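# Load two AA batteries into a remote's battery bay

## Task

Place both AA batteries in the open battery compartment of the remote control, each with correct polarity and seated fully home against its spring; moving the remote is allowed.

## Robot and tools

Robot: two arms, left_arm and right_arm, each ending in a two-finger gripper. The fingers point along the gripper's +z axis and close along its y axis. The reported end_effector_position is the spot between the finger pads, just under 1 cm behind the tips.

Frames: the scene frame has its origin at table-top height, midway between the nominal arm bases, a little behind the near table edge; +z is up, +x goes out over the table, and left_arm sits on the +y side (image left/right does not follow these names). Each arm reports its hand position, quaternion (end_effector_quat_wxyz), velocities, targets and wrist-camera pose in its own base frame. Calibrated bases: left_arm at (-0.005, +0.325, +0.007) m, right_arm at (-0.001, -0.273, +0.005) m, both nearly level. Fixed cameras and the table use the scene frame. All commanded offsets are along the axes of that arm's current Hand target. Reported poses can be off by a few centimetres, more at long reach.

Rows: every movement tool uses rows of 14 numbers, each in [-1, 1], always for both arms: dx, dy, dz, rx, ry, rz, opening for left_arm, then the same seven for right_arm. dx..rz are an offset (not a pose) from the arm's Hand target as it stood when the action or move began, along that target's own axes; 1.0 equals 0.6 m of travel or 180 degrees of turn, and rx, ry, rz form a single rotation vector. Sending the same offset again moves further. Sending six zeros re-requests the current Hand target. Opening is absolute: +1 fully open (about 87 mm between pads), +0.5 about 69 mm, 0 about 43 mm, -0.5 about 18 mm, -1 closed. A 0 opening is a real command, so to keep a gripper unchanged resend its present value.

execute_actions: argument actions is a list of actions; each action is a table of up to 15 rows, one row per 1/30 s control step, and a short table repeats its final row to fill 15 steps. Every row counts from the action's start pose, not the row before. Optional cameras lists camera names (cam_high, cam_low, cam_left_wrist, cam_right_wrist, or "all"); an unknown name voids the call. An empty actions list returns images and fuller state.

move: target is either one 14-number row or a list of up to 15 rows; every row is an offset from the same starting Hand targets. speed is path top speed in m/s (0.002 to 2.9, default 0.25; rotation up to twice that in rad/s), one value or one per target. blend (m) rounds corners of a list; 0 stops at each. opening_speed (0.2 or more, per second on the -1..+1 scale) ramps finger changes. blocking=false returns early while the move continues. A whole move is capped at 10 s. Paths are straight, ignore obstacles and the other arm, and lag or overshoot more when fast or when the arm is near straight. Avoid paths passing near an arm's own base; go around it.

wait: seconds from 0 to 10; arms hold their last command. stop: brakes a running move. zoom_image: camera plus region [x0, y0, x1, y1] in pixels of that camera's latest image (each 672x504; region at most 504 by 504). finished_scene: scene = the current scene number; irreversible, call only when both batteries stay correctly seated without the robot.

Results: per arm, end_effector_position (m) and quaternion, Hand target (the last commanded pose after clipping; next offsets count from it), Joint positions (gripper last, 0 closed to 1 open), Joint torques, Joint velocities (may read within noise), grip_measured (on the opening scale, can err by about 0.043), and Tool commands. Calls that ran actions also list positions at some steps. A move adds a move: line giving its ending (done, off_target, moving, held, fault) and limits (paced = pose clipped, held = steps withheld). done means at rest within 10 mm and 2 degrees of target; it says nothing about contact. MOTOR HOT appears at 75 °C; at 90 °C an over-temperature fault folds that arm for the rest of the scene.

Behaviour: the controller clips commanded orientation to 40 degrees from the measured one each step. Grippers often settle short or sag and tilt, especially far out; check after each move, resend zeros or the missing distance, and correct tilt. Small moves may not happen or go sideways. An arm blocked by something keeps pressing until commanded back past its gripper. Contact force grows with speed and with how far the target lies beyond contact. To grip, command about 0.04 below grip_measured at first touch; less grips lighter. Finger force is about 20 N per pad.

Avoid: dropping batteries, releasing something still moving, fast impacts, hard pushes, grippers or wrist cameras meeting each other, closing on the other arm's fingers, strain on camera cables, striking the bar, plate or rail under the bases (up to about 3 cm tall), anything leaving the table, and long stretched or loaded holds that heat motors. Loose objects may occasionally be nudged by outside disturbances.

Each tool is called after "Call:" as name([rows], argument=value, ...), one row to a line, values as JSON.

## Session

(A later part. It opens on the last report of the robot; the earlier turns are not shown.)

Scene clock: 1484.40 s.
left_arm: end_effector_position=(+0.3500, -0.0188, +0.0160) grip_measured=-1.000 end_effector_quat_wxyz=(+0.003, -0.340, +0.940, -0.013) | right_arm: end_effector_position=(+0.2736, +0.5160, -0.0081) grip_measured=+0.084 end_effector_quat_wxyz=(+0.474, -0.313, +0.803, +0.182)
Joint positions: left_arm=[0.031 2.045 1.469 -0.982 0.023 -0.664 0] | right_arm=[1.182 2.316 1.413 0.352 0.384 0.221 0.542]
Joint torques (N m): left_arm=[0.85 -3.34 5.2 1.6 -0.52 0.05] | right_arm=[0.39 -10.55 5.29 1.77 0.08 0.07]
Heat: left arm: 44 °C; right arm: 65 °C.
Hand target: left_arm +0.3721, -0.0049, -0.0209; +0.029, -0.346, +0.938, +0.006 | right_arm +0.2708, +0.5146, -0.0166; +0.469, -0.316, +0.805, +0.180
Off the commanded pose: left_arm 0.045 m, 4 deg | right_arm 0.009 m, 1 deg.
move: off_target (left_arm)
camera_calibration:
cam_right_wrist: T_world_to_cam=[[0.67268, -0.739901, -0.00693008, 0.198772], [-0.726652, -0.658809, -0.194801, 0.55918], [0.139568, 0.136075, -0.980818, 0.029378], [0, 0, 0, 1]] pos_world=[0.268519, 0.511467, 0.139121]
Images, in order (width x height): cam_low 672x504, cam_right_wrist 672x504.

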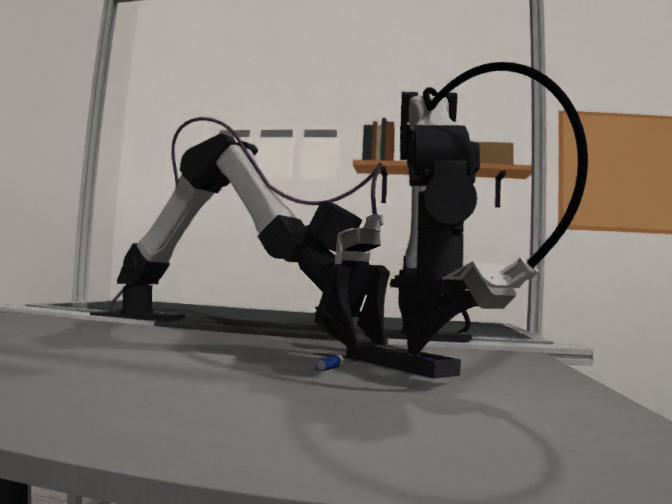

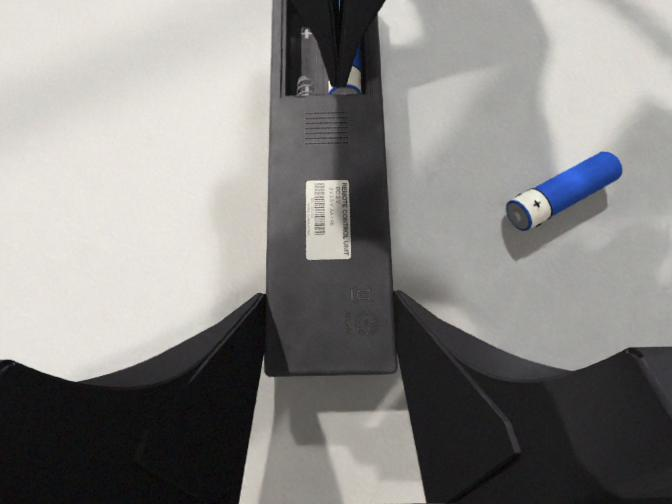

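Call:
move([
  [0.035,0.0,-0.08,0,0,0,-1,0,0,0,0,0,0,-0.02],
  [-0.02,0,-0.22,0,0,0,-1,0,0,0,0,0,0,-0.02],
], speed=0.12, cameras=["cam_right_wrist","cam_left_wrist","cam_low"])

Call:
zoom_image(camera="cam_right_wrist", region=[270, 0, 390, 100])

Call:
zoom_image(camera="cam_left_wrist", region=[250, 130, 390, 260])

Call:
zoom_image(camera="cam_low", region=[400, 340, 460, 385])

Scene clock: 1500.90 s.
left_arm: end_effector_position=(+0.3731, -0.0072, +0.1119) grip_measured=-1.000 end_effector_quat_wxyz=(+0.031, -0.345, +0.938, -0.002) | right_arm: end_effector_position=(+0.2736, +0.5160, -0.0081) grip_measured=+0.084 end_effector_quat_wxyz=(+0.474, -0.313, +0.803, +0.182)
Joint positions: left_arm=[0.042 2.036 1.85 -1.325 -0.016 -0.663 0] | right_arm=[1.182 2.316 1.413 0.352 0.384 0.221 0.542]
Joint torques (N m): left_arm=[0.65 -8.42 8.91 0.26 -0.14 0.15] | right_arm=[0.38 -10.55 5.38 1.77 0.08 0.08]
Heat: left arm: 42 °C; right arm: 65 °C.
Hand target: left_arm +0.3745, -0.0014, +0.1115; +0.029, -0.346, +0.938, +0.006 | right_arm +0.2708, +0.5146, -0.0166; +0.469, -0.316, +0.805, +0.180
Off the commanded pose: left_arm 0.006 m, 1 deg | right_arm 0.009 m, 1 deg.
move: done
camera_calibration:
cam_left_wrist: T_world_to_cam=[[0.633915, -0.773123, 0.0208096, -0.243219], [-0.542823, -0.425595, 0.724025, 0.141087], [-0.550904, -0.470266, -0.68946, 0.423202], [0, 0, 0, 1]] pos_world=[0.46391, 0.0710256, 0.194691]
cam_right_wrist: T_world_to_cam=[[0.67268, -0.739901, -0.00693008, 0.198772], [-0.726652, -0.658809, -0.194801, 0.55918], [0.139568, 0.136075, -0.980818, 0.029378], [0, 0, 0, 1]] pos_world=[0.268519, 0.511467, 0.139121]
Images, in order (width x height): cam_low 672x504, cam_left_wrist 672x504, cam_right_wrist 672x504.

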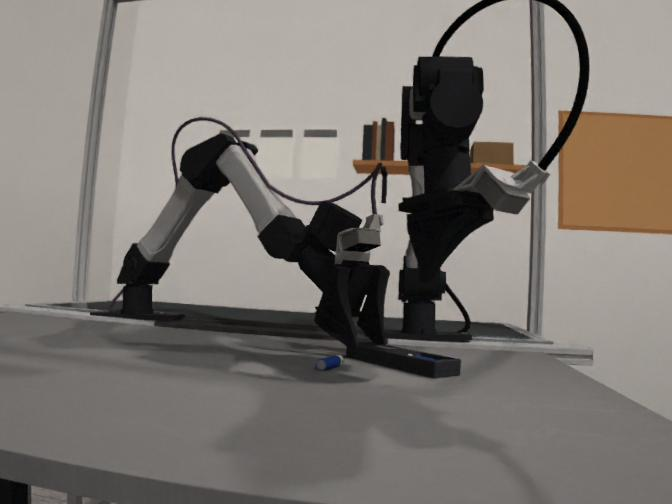

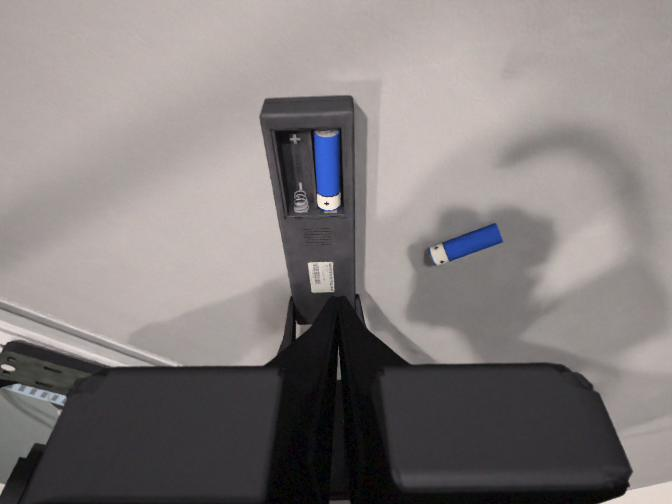

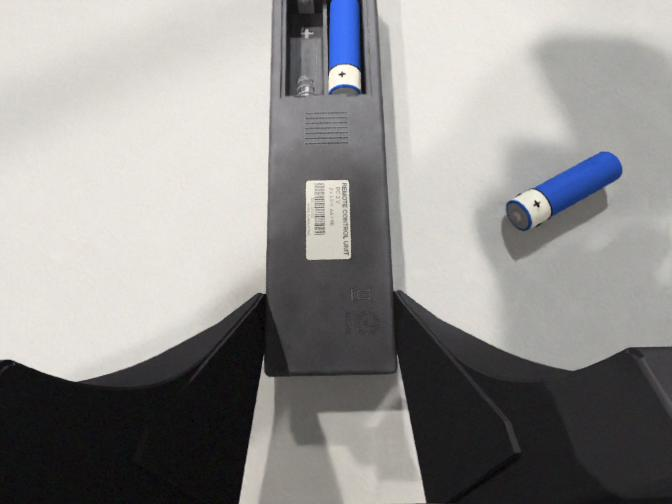

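Scaled by 4.200 from the camera's 672x504 image, which has a finer 960x720 frame.

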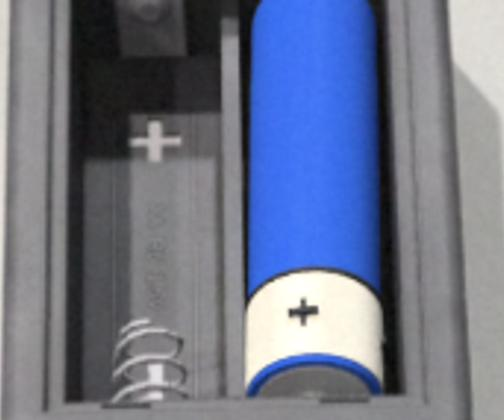

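Scaled by 3.600 from the camera's 672x504 image, which has a finer 960x720 frame.

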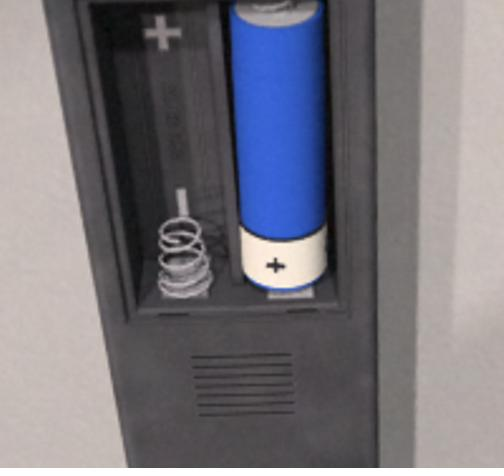

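Scaled by 8.400 from the camera's 672x504 image, which has a finer 960x720 frame.

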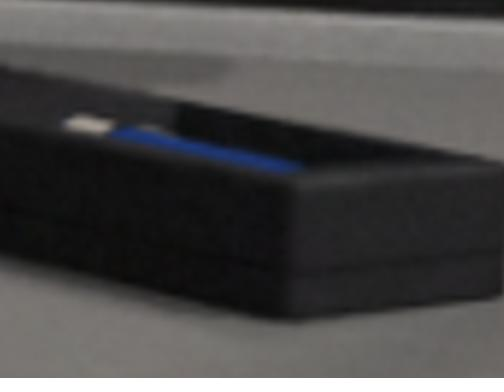

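Call:
move([
  [0.0751,0,0.14,0,0,0,-1,0,0,0,0,0,0,-0.02],
  [0.0751,0,0.1982,0,0,0,-1,0,0,0,0,0,0,-0.02],
], speed=[0.15,0.05], blend=[0.01,0], cameras=["cam_right_wrist","cam_low"])

Call:
zoom_image(camera="cam_right_wrist", region=[270, 40, 390, 140])

Call:
zoom_image(camera="cam_low", region=[380, 330, 460, 390])

Scene clock: 1527.57 s.
left_arm: end_effector_position=(+0.3273, -0.0289, +0.0175) grip_measured=-1.000 end_effector_quat_wxyz=(-0.002, -0.340, +0.941, +0.008) | right_arm: end_effector_position=(+0.2736, +0.5158, -0.0082) grip_measured=+0.084 end_effector_quat_wxyz=(+0.473, -0.313, +0.803, +0.181)
Joint positions: left_arm=[-0.013 1.982 1.383 -0.981 -0.013 -0.706 0] | right_arm=[1.182 2.316 1.413 0.351 0.384 0.221 0.542]
Joint torques (N m): left_arm=[-0.28 -5.53 2.95 1.64 -0.2 -0.06] | right_arm=[0.38 -10.59 5.42 1.79 0.09 0.07]
Heat: left arm: 45 °C; right arm: 65 °C.
Hand target: left_arm +0.3463, -0.0268, -0.0098; +0.029, -0.346, +0.938, +0.006 | right_arm +0.2708, +0.5146, -0.0165; +0.469, -0.316, +0.805, +0.180
Off the commanded pose: left_arm 0.033 m, 4 deg | right_arm 0.009 m, 1 deg.
move: off_target (left_arm)
camera_calibration:
cam_right_wrist: T_world_to_cam=[[0.672637, -0.739943, -0.00661813, 0.19876], [-0.726748, -0.658906, -0.194116, 0.559122], [0.139274, 0.135379, -0.980956, 0.0296351], [0, 0, 0, 1]] pos_world=[0.26852, 0.511468, 0.138921]
Images, in order (width x height): cam_low 672x504, cam_right_wrist 672x504.

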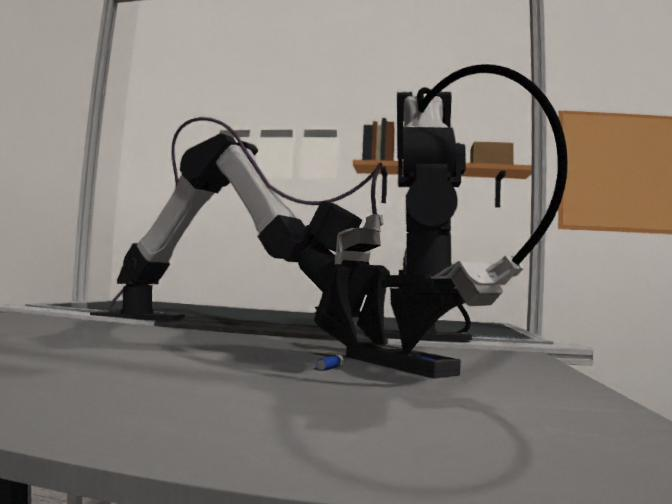

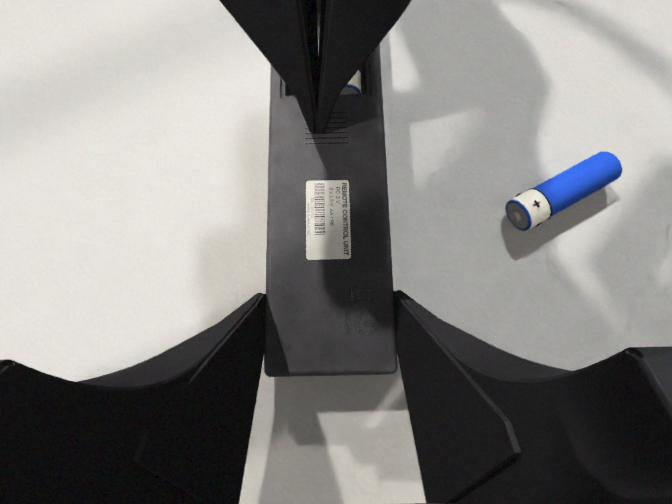

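Scaled by 4.200 from the camera's 672x504 image, which has a finer 960x720 frame.

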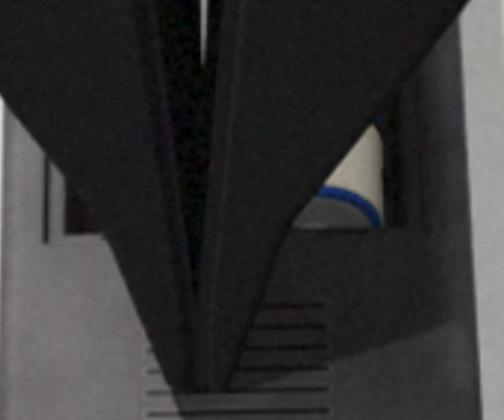

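Scaled by 6.300 from the camera's 672x504 image, which has a finer 960x720 frame.

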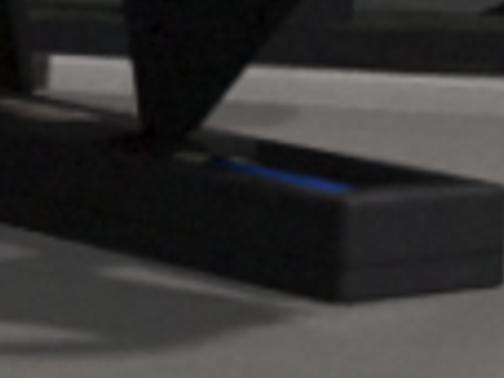

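Call:
move([
  [0.01,0,-0.11,0,0,0,-1,0,0,0,0,0,0,-0.02],
  [-0.0832,-0.003,-0.09,0,0,0,-1,0,0,0,0,0,0,-0.02],
  [-0.0832,-0.003,0.01,0,0,0,-1,0,0,0,0,0,0,-0.02],
], speed=[0.15,0.15,0.05], blend=[0.02,0.02,0], cameras=["cam_right_wrist","cam_low"])

Call:
zoom_image(camera="cam_right_wrist", region=[270, 0, 390, 100])

Call:
zoom_image(camera="cam_low", region=[380, 330, 470, 390])

Scene clock: 1542.87 s.
left_arm: end_effector_position=(+0.3792, -0.0014, +0.0153) grip_measured=-1.000 end_effector_quat_wxyz=(+0.023, -0.344, +0.939, +0.000) | right_arm: end_effector_position=(+0.2736, +0.5158, -0.0082) grip_measured=+0.084 end_effector_quat_wxyz=(+0.473, -0.313, +0.803, +0.181)
Joint positions: left_arm=[0.056 2.125 1.597 -0.999 -0.013 -0.645 0] | right_arm=[1.182 2.316 1.413 0.351 0.384 0.221 0.542]
Joint torques (N m): left_arm=[0.46 -6.58 2.85 1.31 -0.15 0.11] | right_arm=[0.43 -10.58 5.38 1.78 0.07 0.08]
Heat: left arm: 43 °C; right arm: 66 °C.
Hand target: left_arm +0.3857, +0.0044, -0.0129; +0.029, -0.346, +0.938, +0.006 | right_arm +0.2708, +0.5146, -0.0165; +0.469, -0.316, +0.805, +0.180
Off the commanded pose: left_arm 0.029 m, 1 deg | right_arm 0.009 m, 1 deg.
move: off_target (left_arm)
camera_calibration:
cam_right_wrist: T_world_to_cam=[[0.672637, -0.739943, -0.00661813, 0.19876], [-0.726748, -0.658906, -0.194116, 0.559122], [0.139274, 0.135379, -0.980956, 0.0296351], [0, 0, 0, 1]] pos_world=[0.26852, 0.511468, 0.138921]
Images, in order (width x height): cam_low 672x504, cam_right_wrist 672x504.

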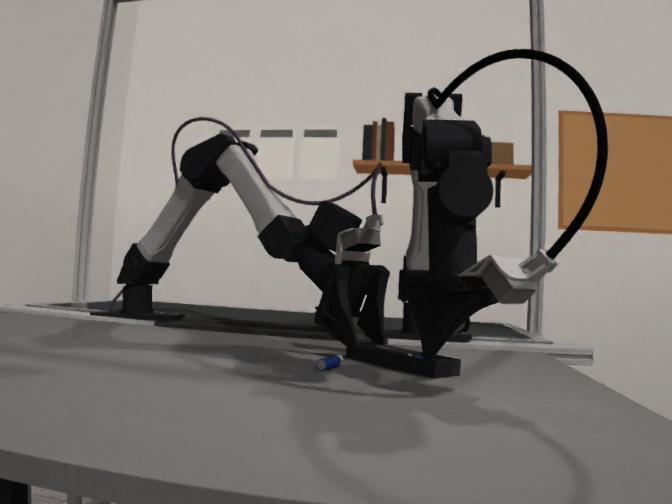

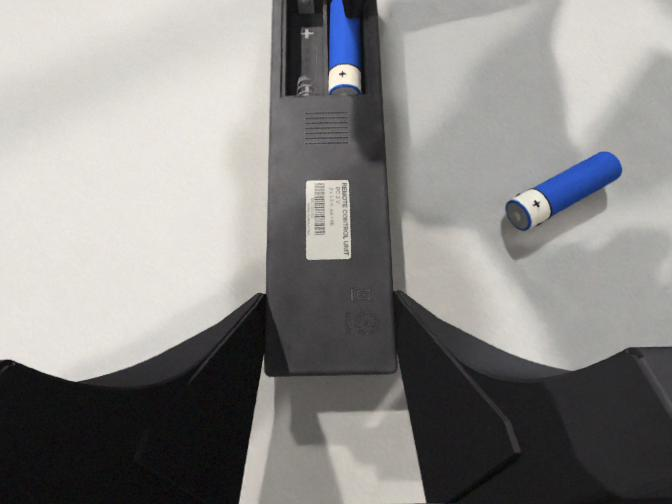

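Scaled by 4.200 from the camera's 672x504 image, which has a finer 960x720 frame.

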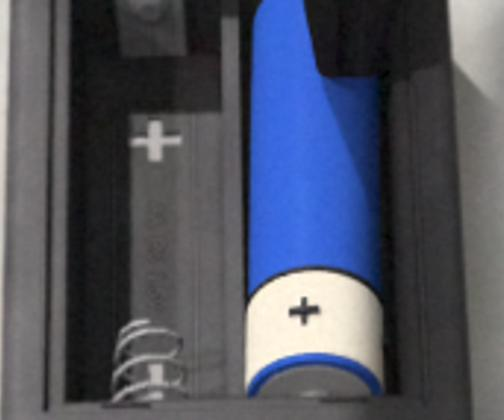

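Scaled by 5.600 from the camera's 672x504 image, which has a finer 960x720 frame.

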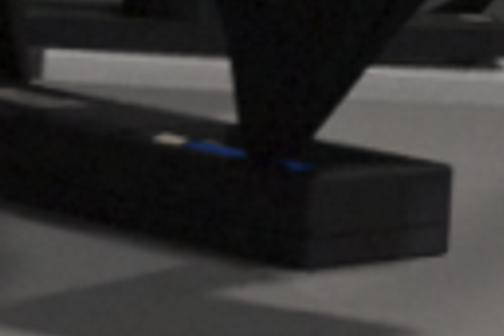

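Call:
move([
  [0.01,0,-0.2,0,0,0,-1,0,0,0,0,0,0,-0.02],
  [0.1293,-0.1652,-0.2147,0.0172,0.0258,0.3636,-0.3,0,0,0,0,0,0,-0.02],
], speed=[0.2,0.25], blend=[0.03,0], opening_speed=1.5, cameras=["all"])

Call:
zoom_image(camera="cam_high", region=[200, 80, 440, 260])

Scene clock: 1605.53 s.
left_arm: end_effector_position=(+0.3835, -0.1253, +0.1144) grip_measured=-0.300 end_effector_quat_wxyz=(+0.001, +0.215, +0.977, -0.012) | right_arm: end_effector_position=(+0.2736, +0.5158, -0.0082) grip_measured=+0.084 end_effector_quat_wxyz=(+0.473, -0.313, +0.803, +0.181)
Joint positions: left_arm=[-0.317 2.309 2.291 -1.548 0.024 0.116 0.35] | right_arm=[1.182 2.316 1.413 0.351 0.384 0.221 0.542]
Joint torques (N m): left_arm=[0.2 -9.62 9.01 0.15 0.15 0.17] | right_arm=[0.34 -10.54 5.33 1.79 0.09 0.07]
Heat: left arm: 43 °C; right arm: 66 °C.
Hand target: left_arm +0.3845, -0.1255, +0.1121; -0.006, +0.217, +0.976, -0.016 | right_arm +0.2708, +0.5146, -0.0165; +0.469, -0.316, +0.805, +0.180
Off the commanded pose: left_arm 0.003 m, 1 deg | right_arm 0.009 m, 1 deg.
move: done
camera_calibration:
cam_left_wrist: T_world_to_cam=[[-0.435648, -0.899874, 0.020924, 0.0531578], [-0.580184, 0.2985, 0.757816, 0.195837], [-0.688184, 0.318001, -0.652133, 0.522247], [0, 0, 0, 1]] pos_world=[0.496182, -0.176697, 0.191054]
cam_right_wrist: T_world_to_cam=[[0.672637, -0.739943, -0.00661813, 0.19876], [-0.726748, -0.658906, -0.194116, 0.559122], [0.139274, 0.135379, -0.980956, 0.0296351], [0, 0, 0, 1]] pos_world=[0.26852, 0.511468, 0.138921]

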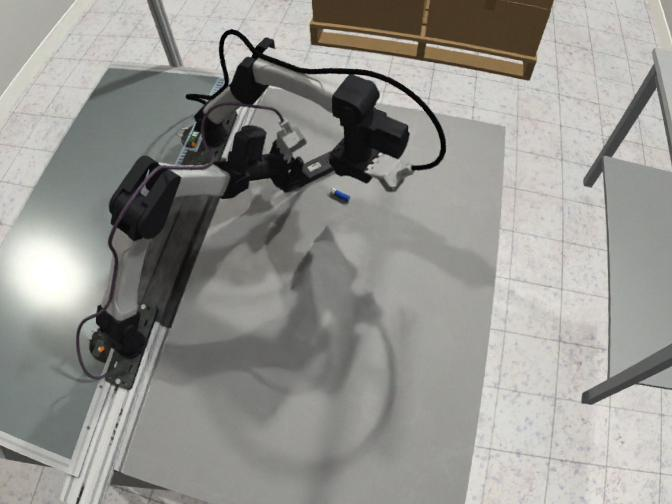

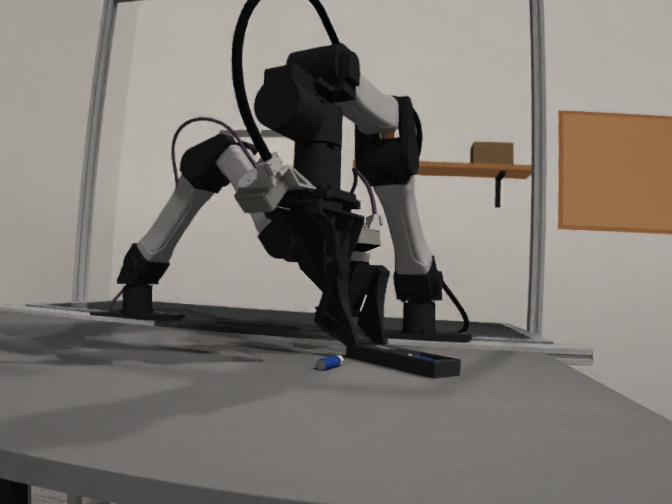

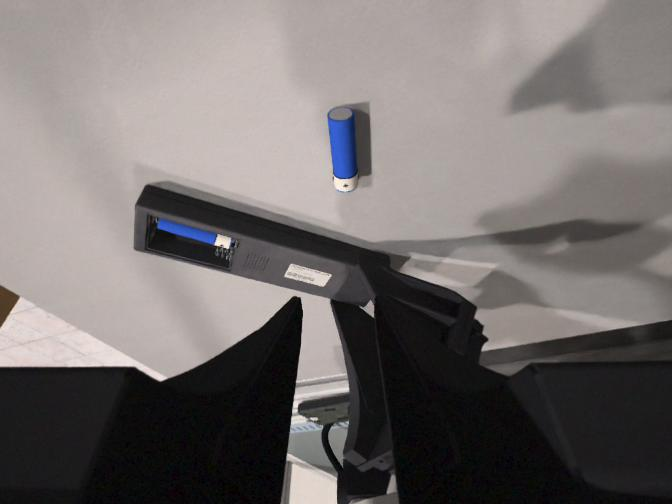

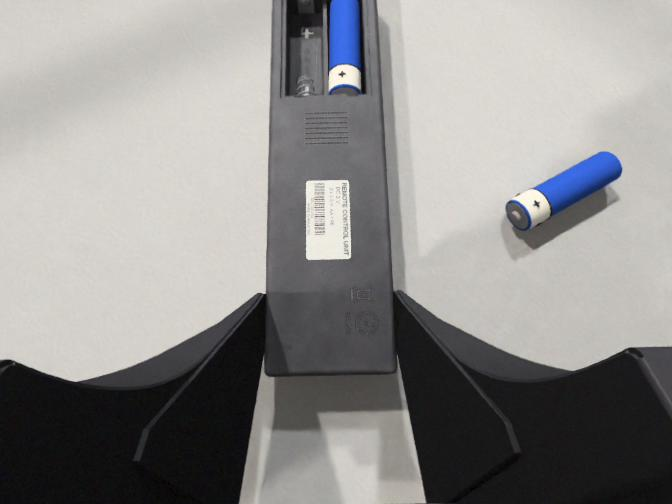

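Scaled by 2.100 from the camera's 672x504 image, which has a finer 960x720 frame.

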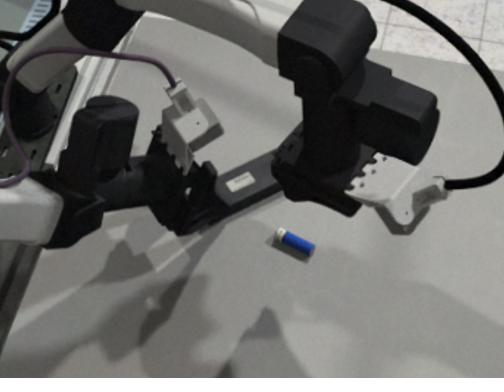

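Call:
move([
  [0.015,-0.005,0.09,0,0,-0.0194,-0.3,0,0,0,0,0,0,-0.02],
  [0.015,-0.005,0.178,0,0,-0.0194,-0.3,0,0,0,0,0,0,-0.02],
], speed=[0.2,0.12], blend=[0.03,0], opening_speed=1.5, cameras=["cam_low","cam_left_wrist"])

Call:
zoom_image(camera="cam_low", region=[270, 290, 390, 390])

Scene clock: 1628.43 s.
left_arm: end_effector_position=(+0.3631, -0.1209, +0.0010) grip_measured=-0.300 end_effector_quat_wxyz=(-0.036, +0.189, +0.981, -0.008) | right_arm: end_effector_position=(+0.2736, +0.5158, -0.0082) grip_measured=+0.084 end_effector_quat_wxyz=(+0.473, -0.313, +0.803, +0.181)
Joint positions: left_arm=[-0.317 2.306 1.816 -1.15 0.025 0.065 0.35] | right_arm=[1.182 2.316 1.413 0.351 0.384 0.221 0.542]
Joint torques (N m): left_arm=[-0.36 -12.81 5.91 0.61 0.14 -0.01] | right_arm=[0.43 -10.55 5.37 1.78 0.07 0.09]
Heat: left arm: 46 °C; right arm: 66 °C.
Hand target: left_arm +0.3732, -0.1275, +0.0054; -0.006, +0.187, +0.982, -0.016 | right_arm +0.2708, +0.5146, -0.0165; +0.469, -0.316, +0.805, +0.180
Off the commanded pose: left_arm 0.013 m, 4 deg | right_arm 0.009 m, 1 deg.
move: off_target (left_arm); blend cut to 0.0264 m at target 1
camera_calibration:
cam_left_wrist: T_world_to_cam=[[-0.387989, -0.921234, 0.0281502, 0.0306067], [-0.538658, 0.251434, 0.804132, 0.247826], [-0.747872, 0.296831, -0.593784, 0.451851], [0, 0, 0, 1]] pos_world=[0.483295, -0.168239, 0.068155]
Images, in order (width x height): cam_low 672x504, cam_left_wrist 672x504.

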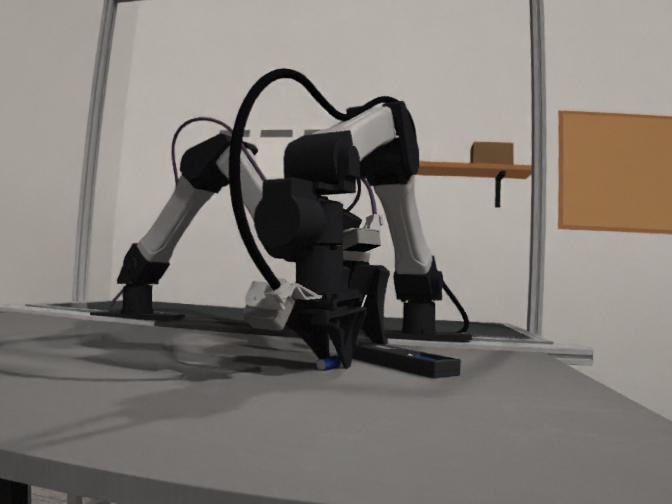

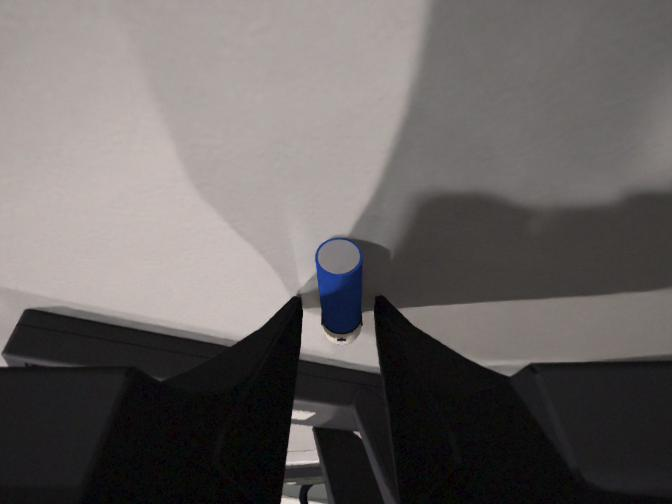

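Scaled by 4.200 from the camera's 672x504 image, which has a finer 960x720 frame.

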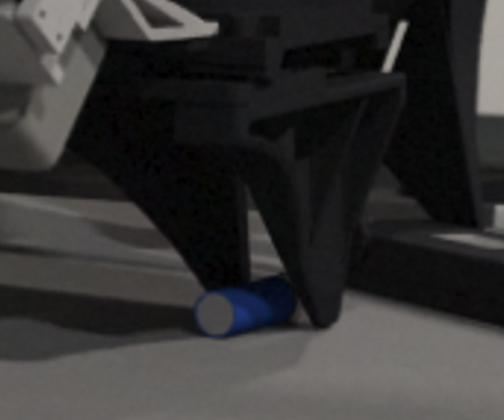

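Call:
move([
  [0,0,0,0,0,0,-0.69,0,0,0,0,0,0,-0.02],
  [0.0,0,-0.1,0,0,0,-0.69,0,0,0,0,0,0,-0.02],
], speed=[0.05,0.12], opening_speed=0.6, cameras=["cam_low","cam_left_wrist"])

Scene clock: 1639.03 s.
left_arm: end_effector_position=(+0.3686, -0.1265, +0.0432) grip_measured=-0.614 end_effector_quat_wxyz=(-0.031, +0.190, +0.981, -0.014) | right_arm: end_effector_position=(+0.2736, +0.5158, -0.0082) grip_measured=+0.084 end_effector_quat_wxyz=(+0.473, -0.313, +0.803, +0.181)
Joint positions: left_arm=[-0.321 2.293 1.967 -1.303 0.036 0.062 0.193] | right_arm=[1.182 2.316 1.413 0.351 0.384 0.221 0.542]
Joint torques (N m): left_arm=[0.36 -14.6 8.9 0.02 0.04 0.07] | right_arm=[0.4 -10.56 5.34 1.79 0.07 0.06]
Heat: left arm: 49 °C; right arm: 66 °C.
Hand target: left_arm +0.3742, -0.1257, +0.0654; -0.006, +0.187, +0.982, -0.016 | right_arm +0.2708, +0.5146, -0.0165; +0.469, -0.316, +0.805, +0.180
Off the commanded pose: left_arm 0.023 m, 3 deg | right_arm 0.009 m, 1 deg.
move: off_target (left_arm)
camera_calibration:
cam_left_wrist: T_world_to_cam=[[-0.387932, -0.9209, 0.0381015, 0.026024], [-0.544077, 0.26217, 0.797024, 0.221904], [-0.743968, 0.288461, -0.602745, 0.48063], [0, 0, 0, 1]] pos_world=[0.488402, -0.172854, 0.111844]
Images, in order (width x height): cam_low 672x504, cam_left_wrist 672x504.

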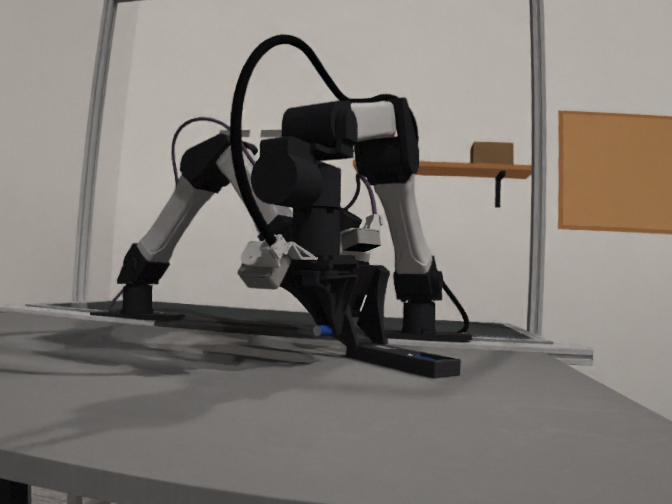

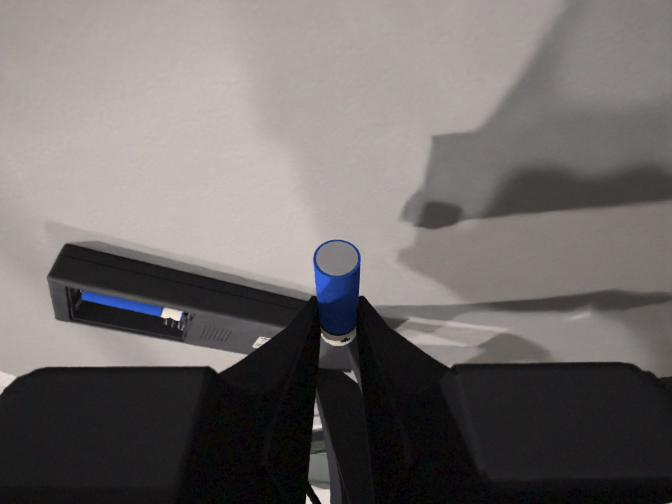

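Call:
move(target=[-0.0597,0.0248,-0.02,-0.0115,-0.0112,0.4636,-0.69,0,0,0,0,0,0,-0.02], speed=0.3, cameras=["cam_low","cam_left_wrist"])

Call:
zoom_image(camera="cam_low", region=[250, 250, 410, 390])

Scene clock: 1665.23 s.
left_arm: end_effector_position=(+0.4060, -0.1239, +0.0561) grip_measured=-0.614 end_effector_quat_wxyz=(-0.004, +0.790, +0.612, -0.022) | right_arm: end_effector_position=(+0.2736, +0.5158, -0.0082) grip_measured=+0.084 end_effector_quat_wxyz=(+0.473, -0.313, +0.803, +0.181)
Joint positions: left_arm=[-0.38 2.24 1.945 -1.305 0.034 1.444 0.193] | right_arm=[1.182 2.316 1.413 0.351 0.384 0.221 0.542]
Joint torques (N m): left_arm=[0.12 -14.93 6.22 0.37 0.09 0.18] | right_arm=[0.42 -10.5 5.37 1.79 0.07 0.08]
Heat: left arm: 58 °C; right arm: 66 °C.
Hand target: left_arm +0.4133, -0.1247, +0.0767; +0.025, +0.793, +0.609, -0.003 | right_arm +0.2708, +0.5146, -0.0165; +0.469, -0.316, +0.805, +0.180
Off the commanded pose: left_arm 0.022 m, 4 deg | right_arm 0.009 m, 1 deg.
move: off_target (left_arm)
camera_calibration:
cam_left_wrist: T_world_to_cam=[[-0.963038, 0.267676, 0.0301288, 0.423715], [0.200881, 0.639166, 0.742371, -0.0213864], [0.179457, 0.720983, -0.669312, 0.197842], [0, 0, 0, 1]] pos_world=[0.376846, -0.24239, 0.135529]
Images, in order (width x height): cam_low 672x504, cam_left_wrist 672x504.

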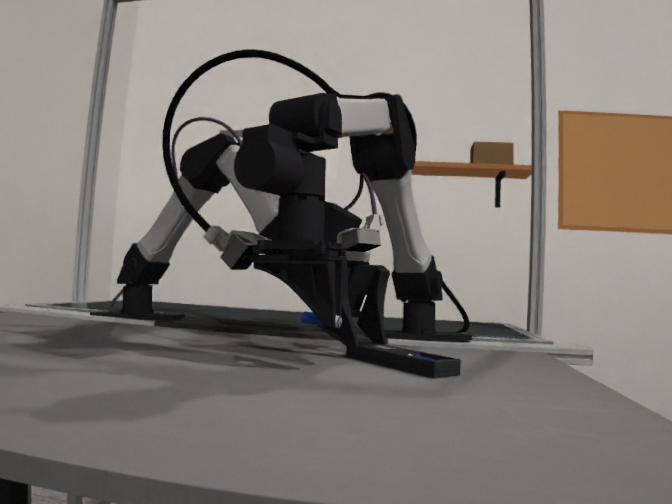

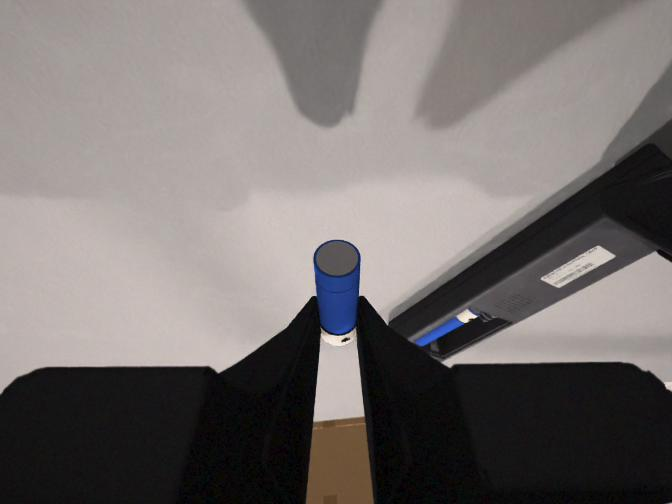

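Scaled by 3.150 from the camera's 672x504 image, which has a finer 960x720 frame.

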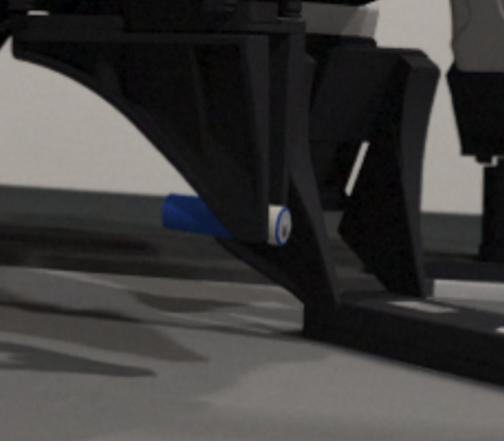

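Call:
move([
  [0,0,0.09,0,0.02,0,-0.69,0,0,0,0,0,0,-0.02],
  [0,0,0.1145,0,0.02,0,-0.69,0,0,0,0,0,0,-0.02],
], speed=[0.15,0.06], blend=[0.01,0], cameras=["cam_low","cam_left_wrist"])

Call:
zoom_image(camera="cam_low", region=[290, 310, 390, 390])

Scene clock: 1674.67 s.
left_arm: end_effector_position=(+0.4119, -0.1288, +0.0133) grip_measured=-0.614 end_effector_quat_wxyz=(+0.007, +0.794, +0.607, +0.015) | right_arm: end_effector_position=(+0.2736, +0.5158, -0.0082) grip_measured=+0.084 end_effector_quat_wxyz=(+0.473, -0.313, +0.803, +0.181)
Joint positions: left_arm=[-0.407 2.237 1.761 -1.068 -0.019 1.43 0.193] | right_arm=[1.182 2.316 1.413 0.351 0.384 0.221 0.542]
Joint torques (N m): left_arm=[-0.09 -9.84 6.16 0.48 -0.05 0.01] | right_arm=[0.35 -10.55 5.38 1.79 0.08 0.08]
Heat: left arm: 56 °C; right arm: 66 °C.
Hand target: left_arm +0.4150, -0.1276, +0.0080; +0.006, +0.793, +0.609, +0.022 | right_arm +0.2708, +0.5146, -0.0165; +0.469, -0.316, +0.805, +0.180
Off the commanded pose: left_arm 0.006 m, 1 deg | right_arm 0.009 m, 1 deg.
move: done; blend cut to 0.0074 m at target 1
camera_calibration:
cam_left_wrist: T_world_to_cam=[[-0.959432, 0.280167, -0.0315712, 0.432812], [0.15446, 0.615995, 0.772458, 0.0280188], [0.235865, 0.736245, -0.63428, 0.150003], [0, 0, 0, 1]] pos_world=[0.375546, -0.248958, 0.0871648]
Images, in order (width x height): cam_low 672x504, cam_left_wrist 672x504.

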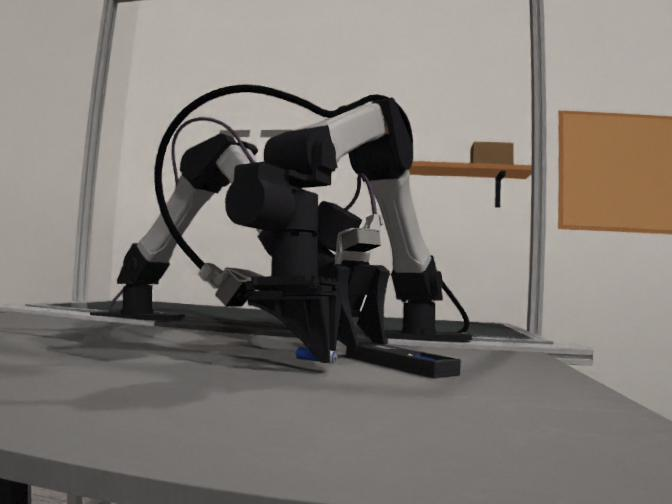

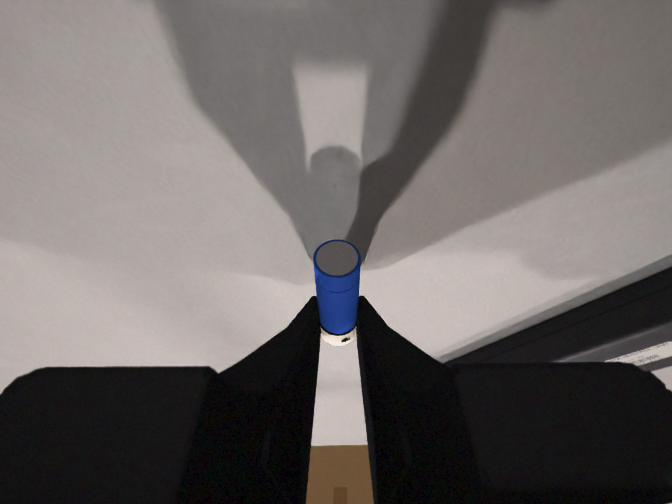

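Scaled by 5.040 from the camera's 672x504 image, which has a finer 960x720 frame.

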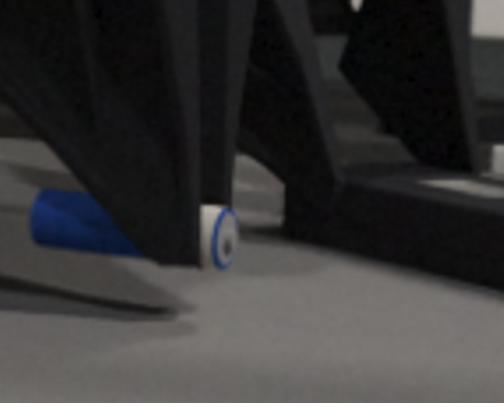

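Call:
move(target=[0,0,0.022,0,0,0,-0.69,0,0,0,0,0,0,-0.02], speed=0.05, cameras=["cam_low"])

Call:
zoom_image(camera="cam_low", region=[290, 310, 390, 390])

Scene clock: 1682.10 s.
left_arm: end_effector_position=(+0.4125, -0.1290, +0.0016) grip_measured=-0.614 end_effector_quat_wxyz=(+0.008, +0.794, +0.607, +0.016) | right_arm: end_effector_position=(+0.2736, +0.5158, -0.0082) grip_measured=+0.084 end_effector_quat_wxyz=(+0.473, -0.313, +0.803, +0.181)
Joint positions: left_arm=[-0.407 2.249 1.733 -1.025 -0.019 1.43 0.193] | right_arm=[1.182 2.316 1.413 0.351 0.384 0.221 0.542]
Joint torques (N m): left_arm=[-0.05 -9.57 6.19 0.51 -0.03 0.03] | right_arm=[0.43 -10.61 5.35 1.79 0.08 0.07]
Heat: left arm: 55 °C; right arm: 66 °C.
Hand target: left_arm +0.4155, -0.1274, -0.0052; +0.006, +0.793, +0.609, +0.022 | right_arm +0.2708, +0.5146, -0.0165; +0.469, -0.316, +0.805, +0.180
Off the commanded pose: left_arm 0.008 m, 1 deg | right_arm 0.009 m, 1 deg.
move: done
Images, in order (width x height): cam_low 672x504.

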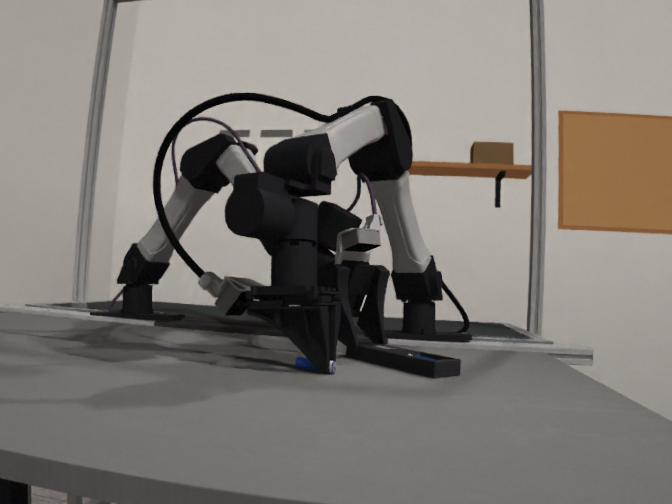

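Scaled by 5.040 from the camera's 672x504 image, which has a finer 960x720 frame.

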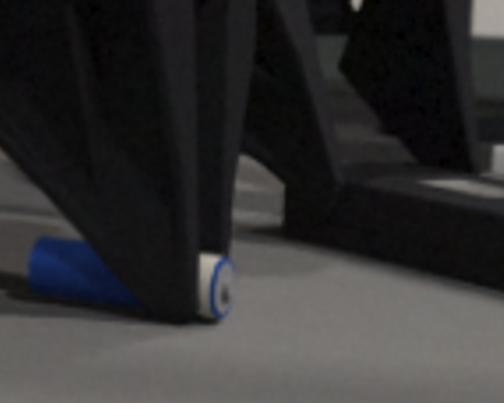

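Call:
move([
  [0,0,-0.005,0,0,0,-0.3,0,0,0,0,0,0,-0.02],
  [0,0,-0.13,0,0,0,-0.3,0,0,0,0,0,0,-0.02],
  [0,0,-0.15,0,0,-0.5,-0.3,0,0,0,0,0,0,-0.02],
], speed=[0.05,0.12,0.25], opening_speed=0.6, blend=[0,0.01,0], cameras=["cam_low","cam_left_wrist"])

Scene clock: 1712.83 s.
left_arm: end_effector_position=(+0.4094, -0.1338, +0.0880) grip_measured=-0.300 end_effector_quat_wxyz=(+0.026, +0.139, +0.990, +0.006) | right_arm: end_effector_position=(+0.2736, +0.5158, -0.0082) grip_measured=+0.084 end_effector_quat_wxyz=(+0.473, -0.313, +0.803, +0.181)
Joint positions: left_arm=[-0.32 2.385 2.322 -1.459 -0.021 -0.042 0.35] | right_arm=[1.182 2.316 1.413 0.351 0.384 0.221 0.542]
Joint torques (N m): left_arm=[0.73 -10.03 9.21 0.23 -0.06 -0.01] | right_arm=[0.4 -10.61 5.37 1.79 0.08 0.08]
Heat: left arm: 53 °C; right arm: 67 °C.
Hand target: left_arm +0.4118, -0.1290, +0.0848; +0.020, +0.130, +0.991, +0.012 | right_arm +0.2708, +0.5146, -0.0165; +0.469, -0.316, +0.805, +0.180
Off the commanded pose: left_arm 0.006 m, 1 deg | right_arm 0.009 m, 1 deg.
move: done
camera_calibration:
cam_left_wrist: T_world_to_cam=[[-0.291124, -0.956421, -0.0224999, -0.00565613], [-0.658339, 0.183216, 0.730083, 0.252427], [-0.694144, 0.227357, -0.682988, 0.518613], [0, 0, 0, 1]] pos_world=[0.524528, -0.169569, 0.169786]
Images, in order (width x height): cam_low 672x504, cam_left_wrist 672x504.

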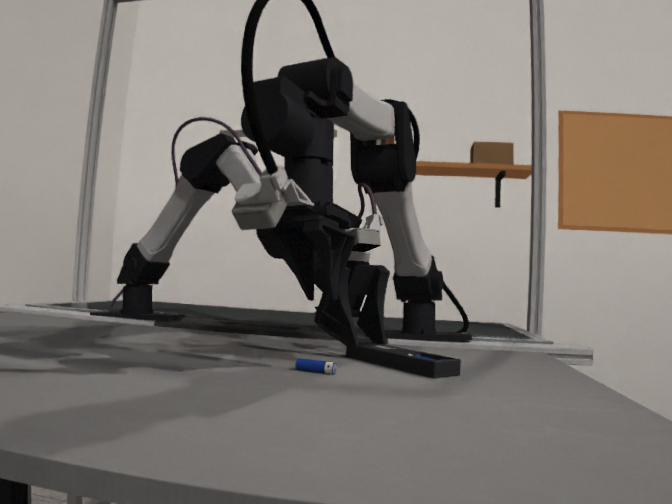

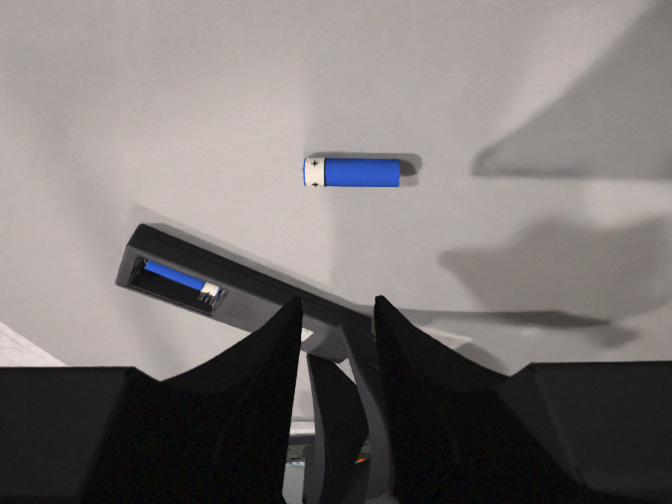

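Call:
move(target=[-0.0023,0.0125,0.0335,0.069,0.0924,-0.4913,-0.3,0,0,0,0,0,0,-0.02], speed=0.3, cameras=["cam_low","cam_left_wrist"])

Scene clock: 1744.60 s.
left_arm: end_effector_position=(+0.4077, -0.1223, +0.0441) grip_measured=-0.300 end_effector_quat_wxyz=(-0.142, -0.592, +0.791, -0.058) | right_arm: end_effector_position=(+0.2737, +0.5157, -0.0082) grip_measured=+0.084 end_effector_quat_wxyz=(+0.474, -0.315, +0.802, +0.180)
Joint positions: left_arm=[-0.085 2.358 2.009 -1.361 0.277 -1.351 0.35] | right_arm=[1.182 2.316 1.413 0.351 0.384 0.216 0.542]
Joint torques (N m): left_arm=[0.53 -15.61 5.94 0.18 0.25 -0.01] | right_arm=[0.34 -10.52 5.41 1.78 0.08 0.13]
Heat: left arm: 51 °C; right arm: 67 °C.
Hand target: left_arm +0.4159, -0.1217, +0.0649; -0.120, -0.596, +0.790, -0.085 | right_arm +0.2709, +0.5145, -0.0165; +0.469, -0.316, +0.805, +0.180
Off the commanded pose: left_arm 0.022 m, 4 deg | right_arm 0.009 m, 1 deg.
move: off_target (left_arm)
camera_calibration:
cam_left_wrist: T_world_to_cam=[[0.948059, -0.309342, -0.074108, -0.419835], [-0.056598, -0.393302, 0.917666, -0.0428543], [-0.313019, -0.865807, -0.390381, 0.182768], [0, 0, 0, 1]] pos_world=[0.452813, 0.0115148, 0.0795622]
Images, in order (width x height): cam_low 672x504, cam_left_wrist 672x504.

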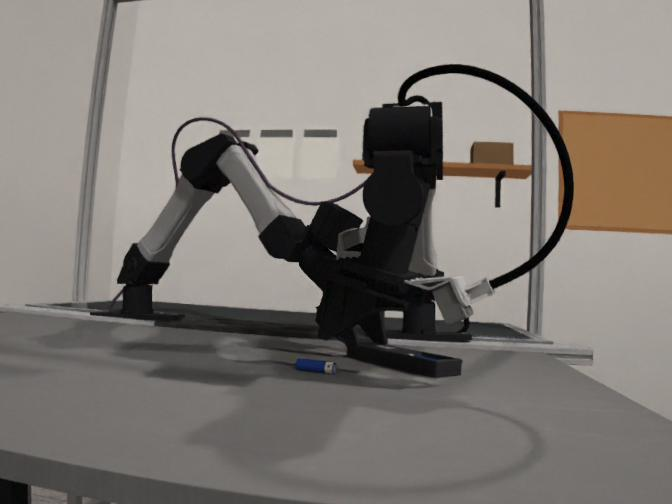

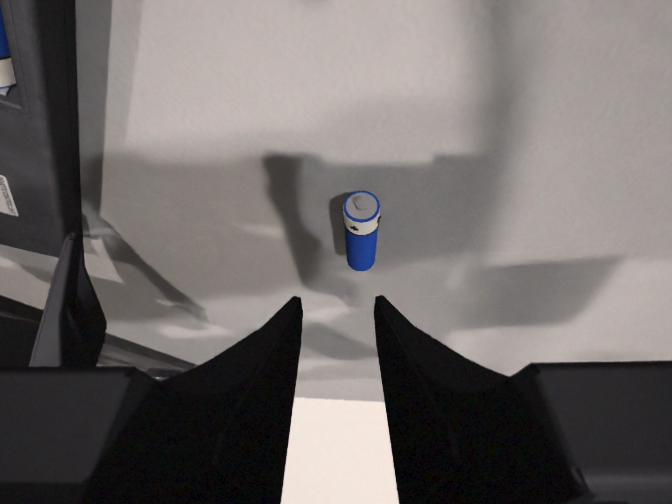

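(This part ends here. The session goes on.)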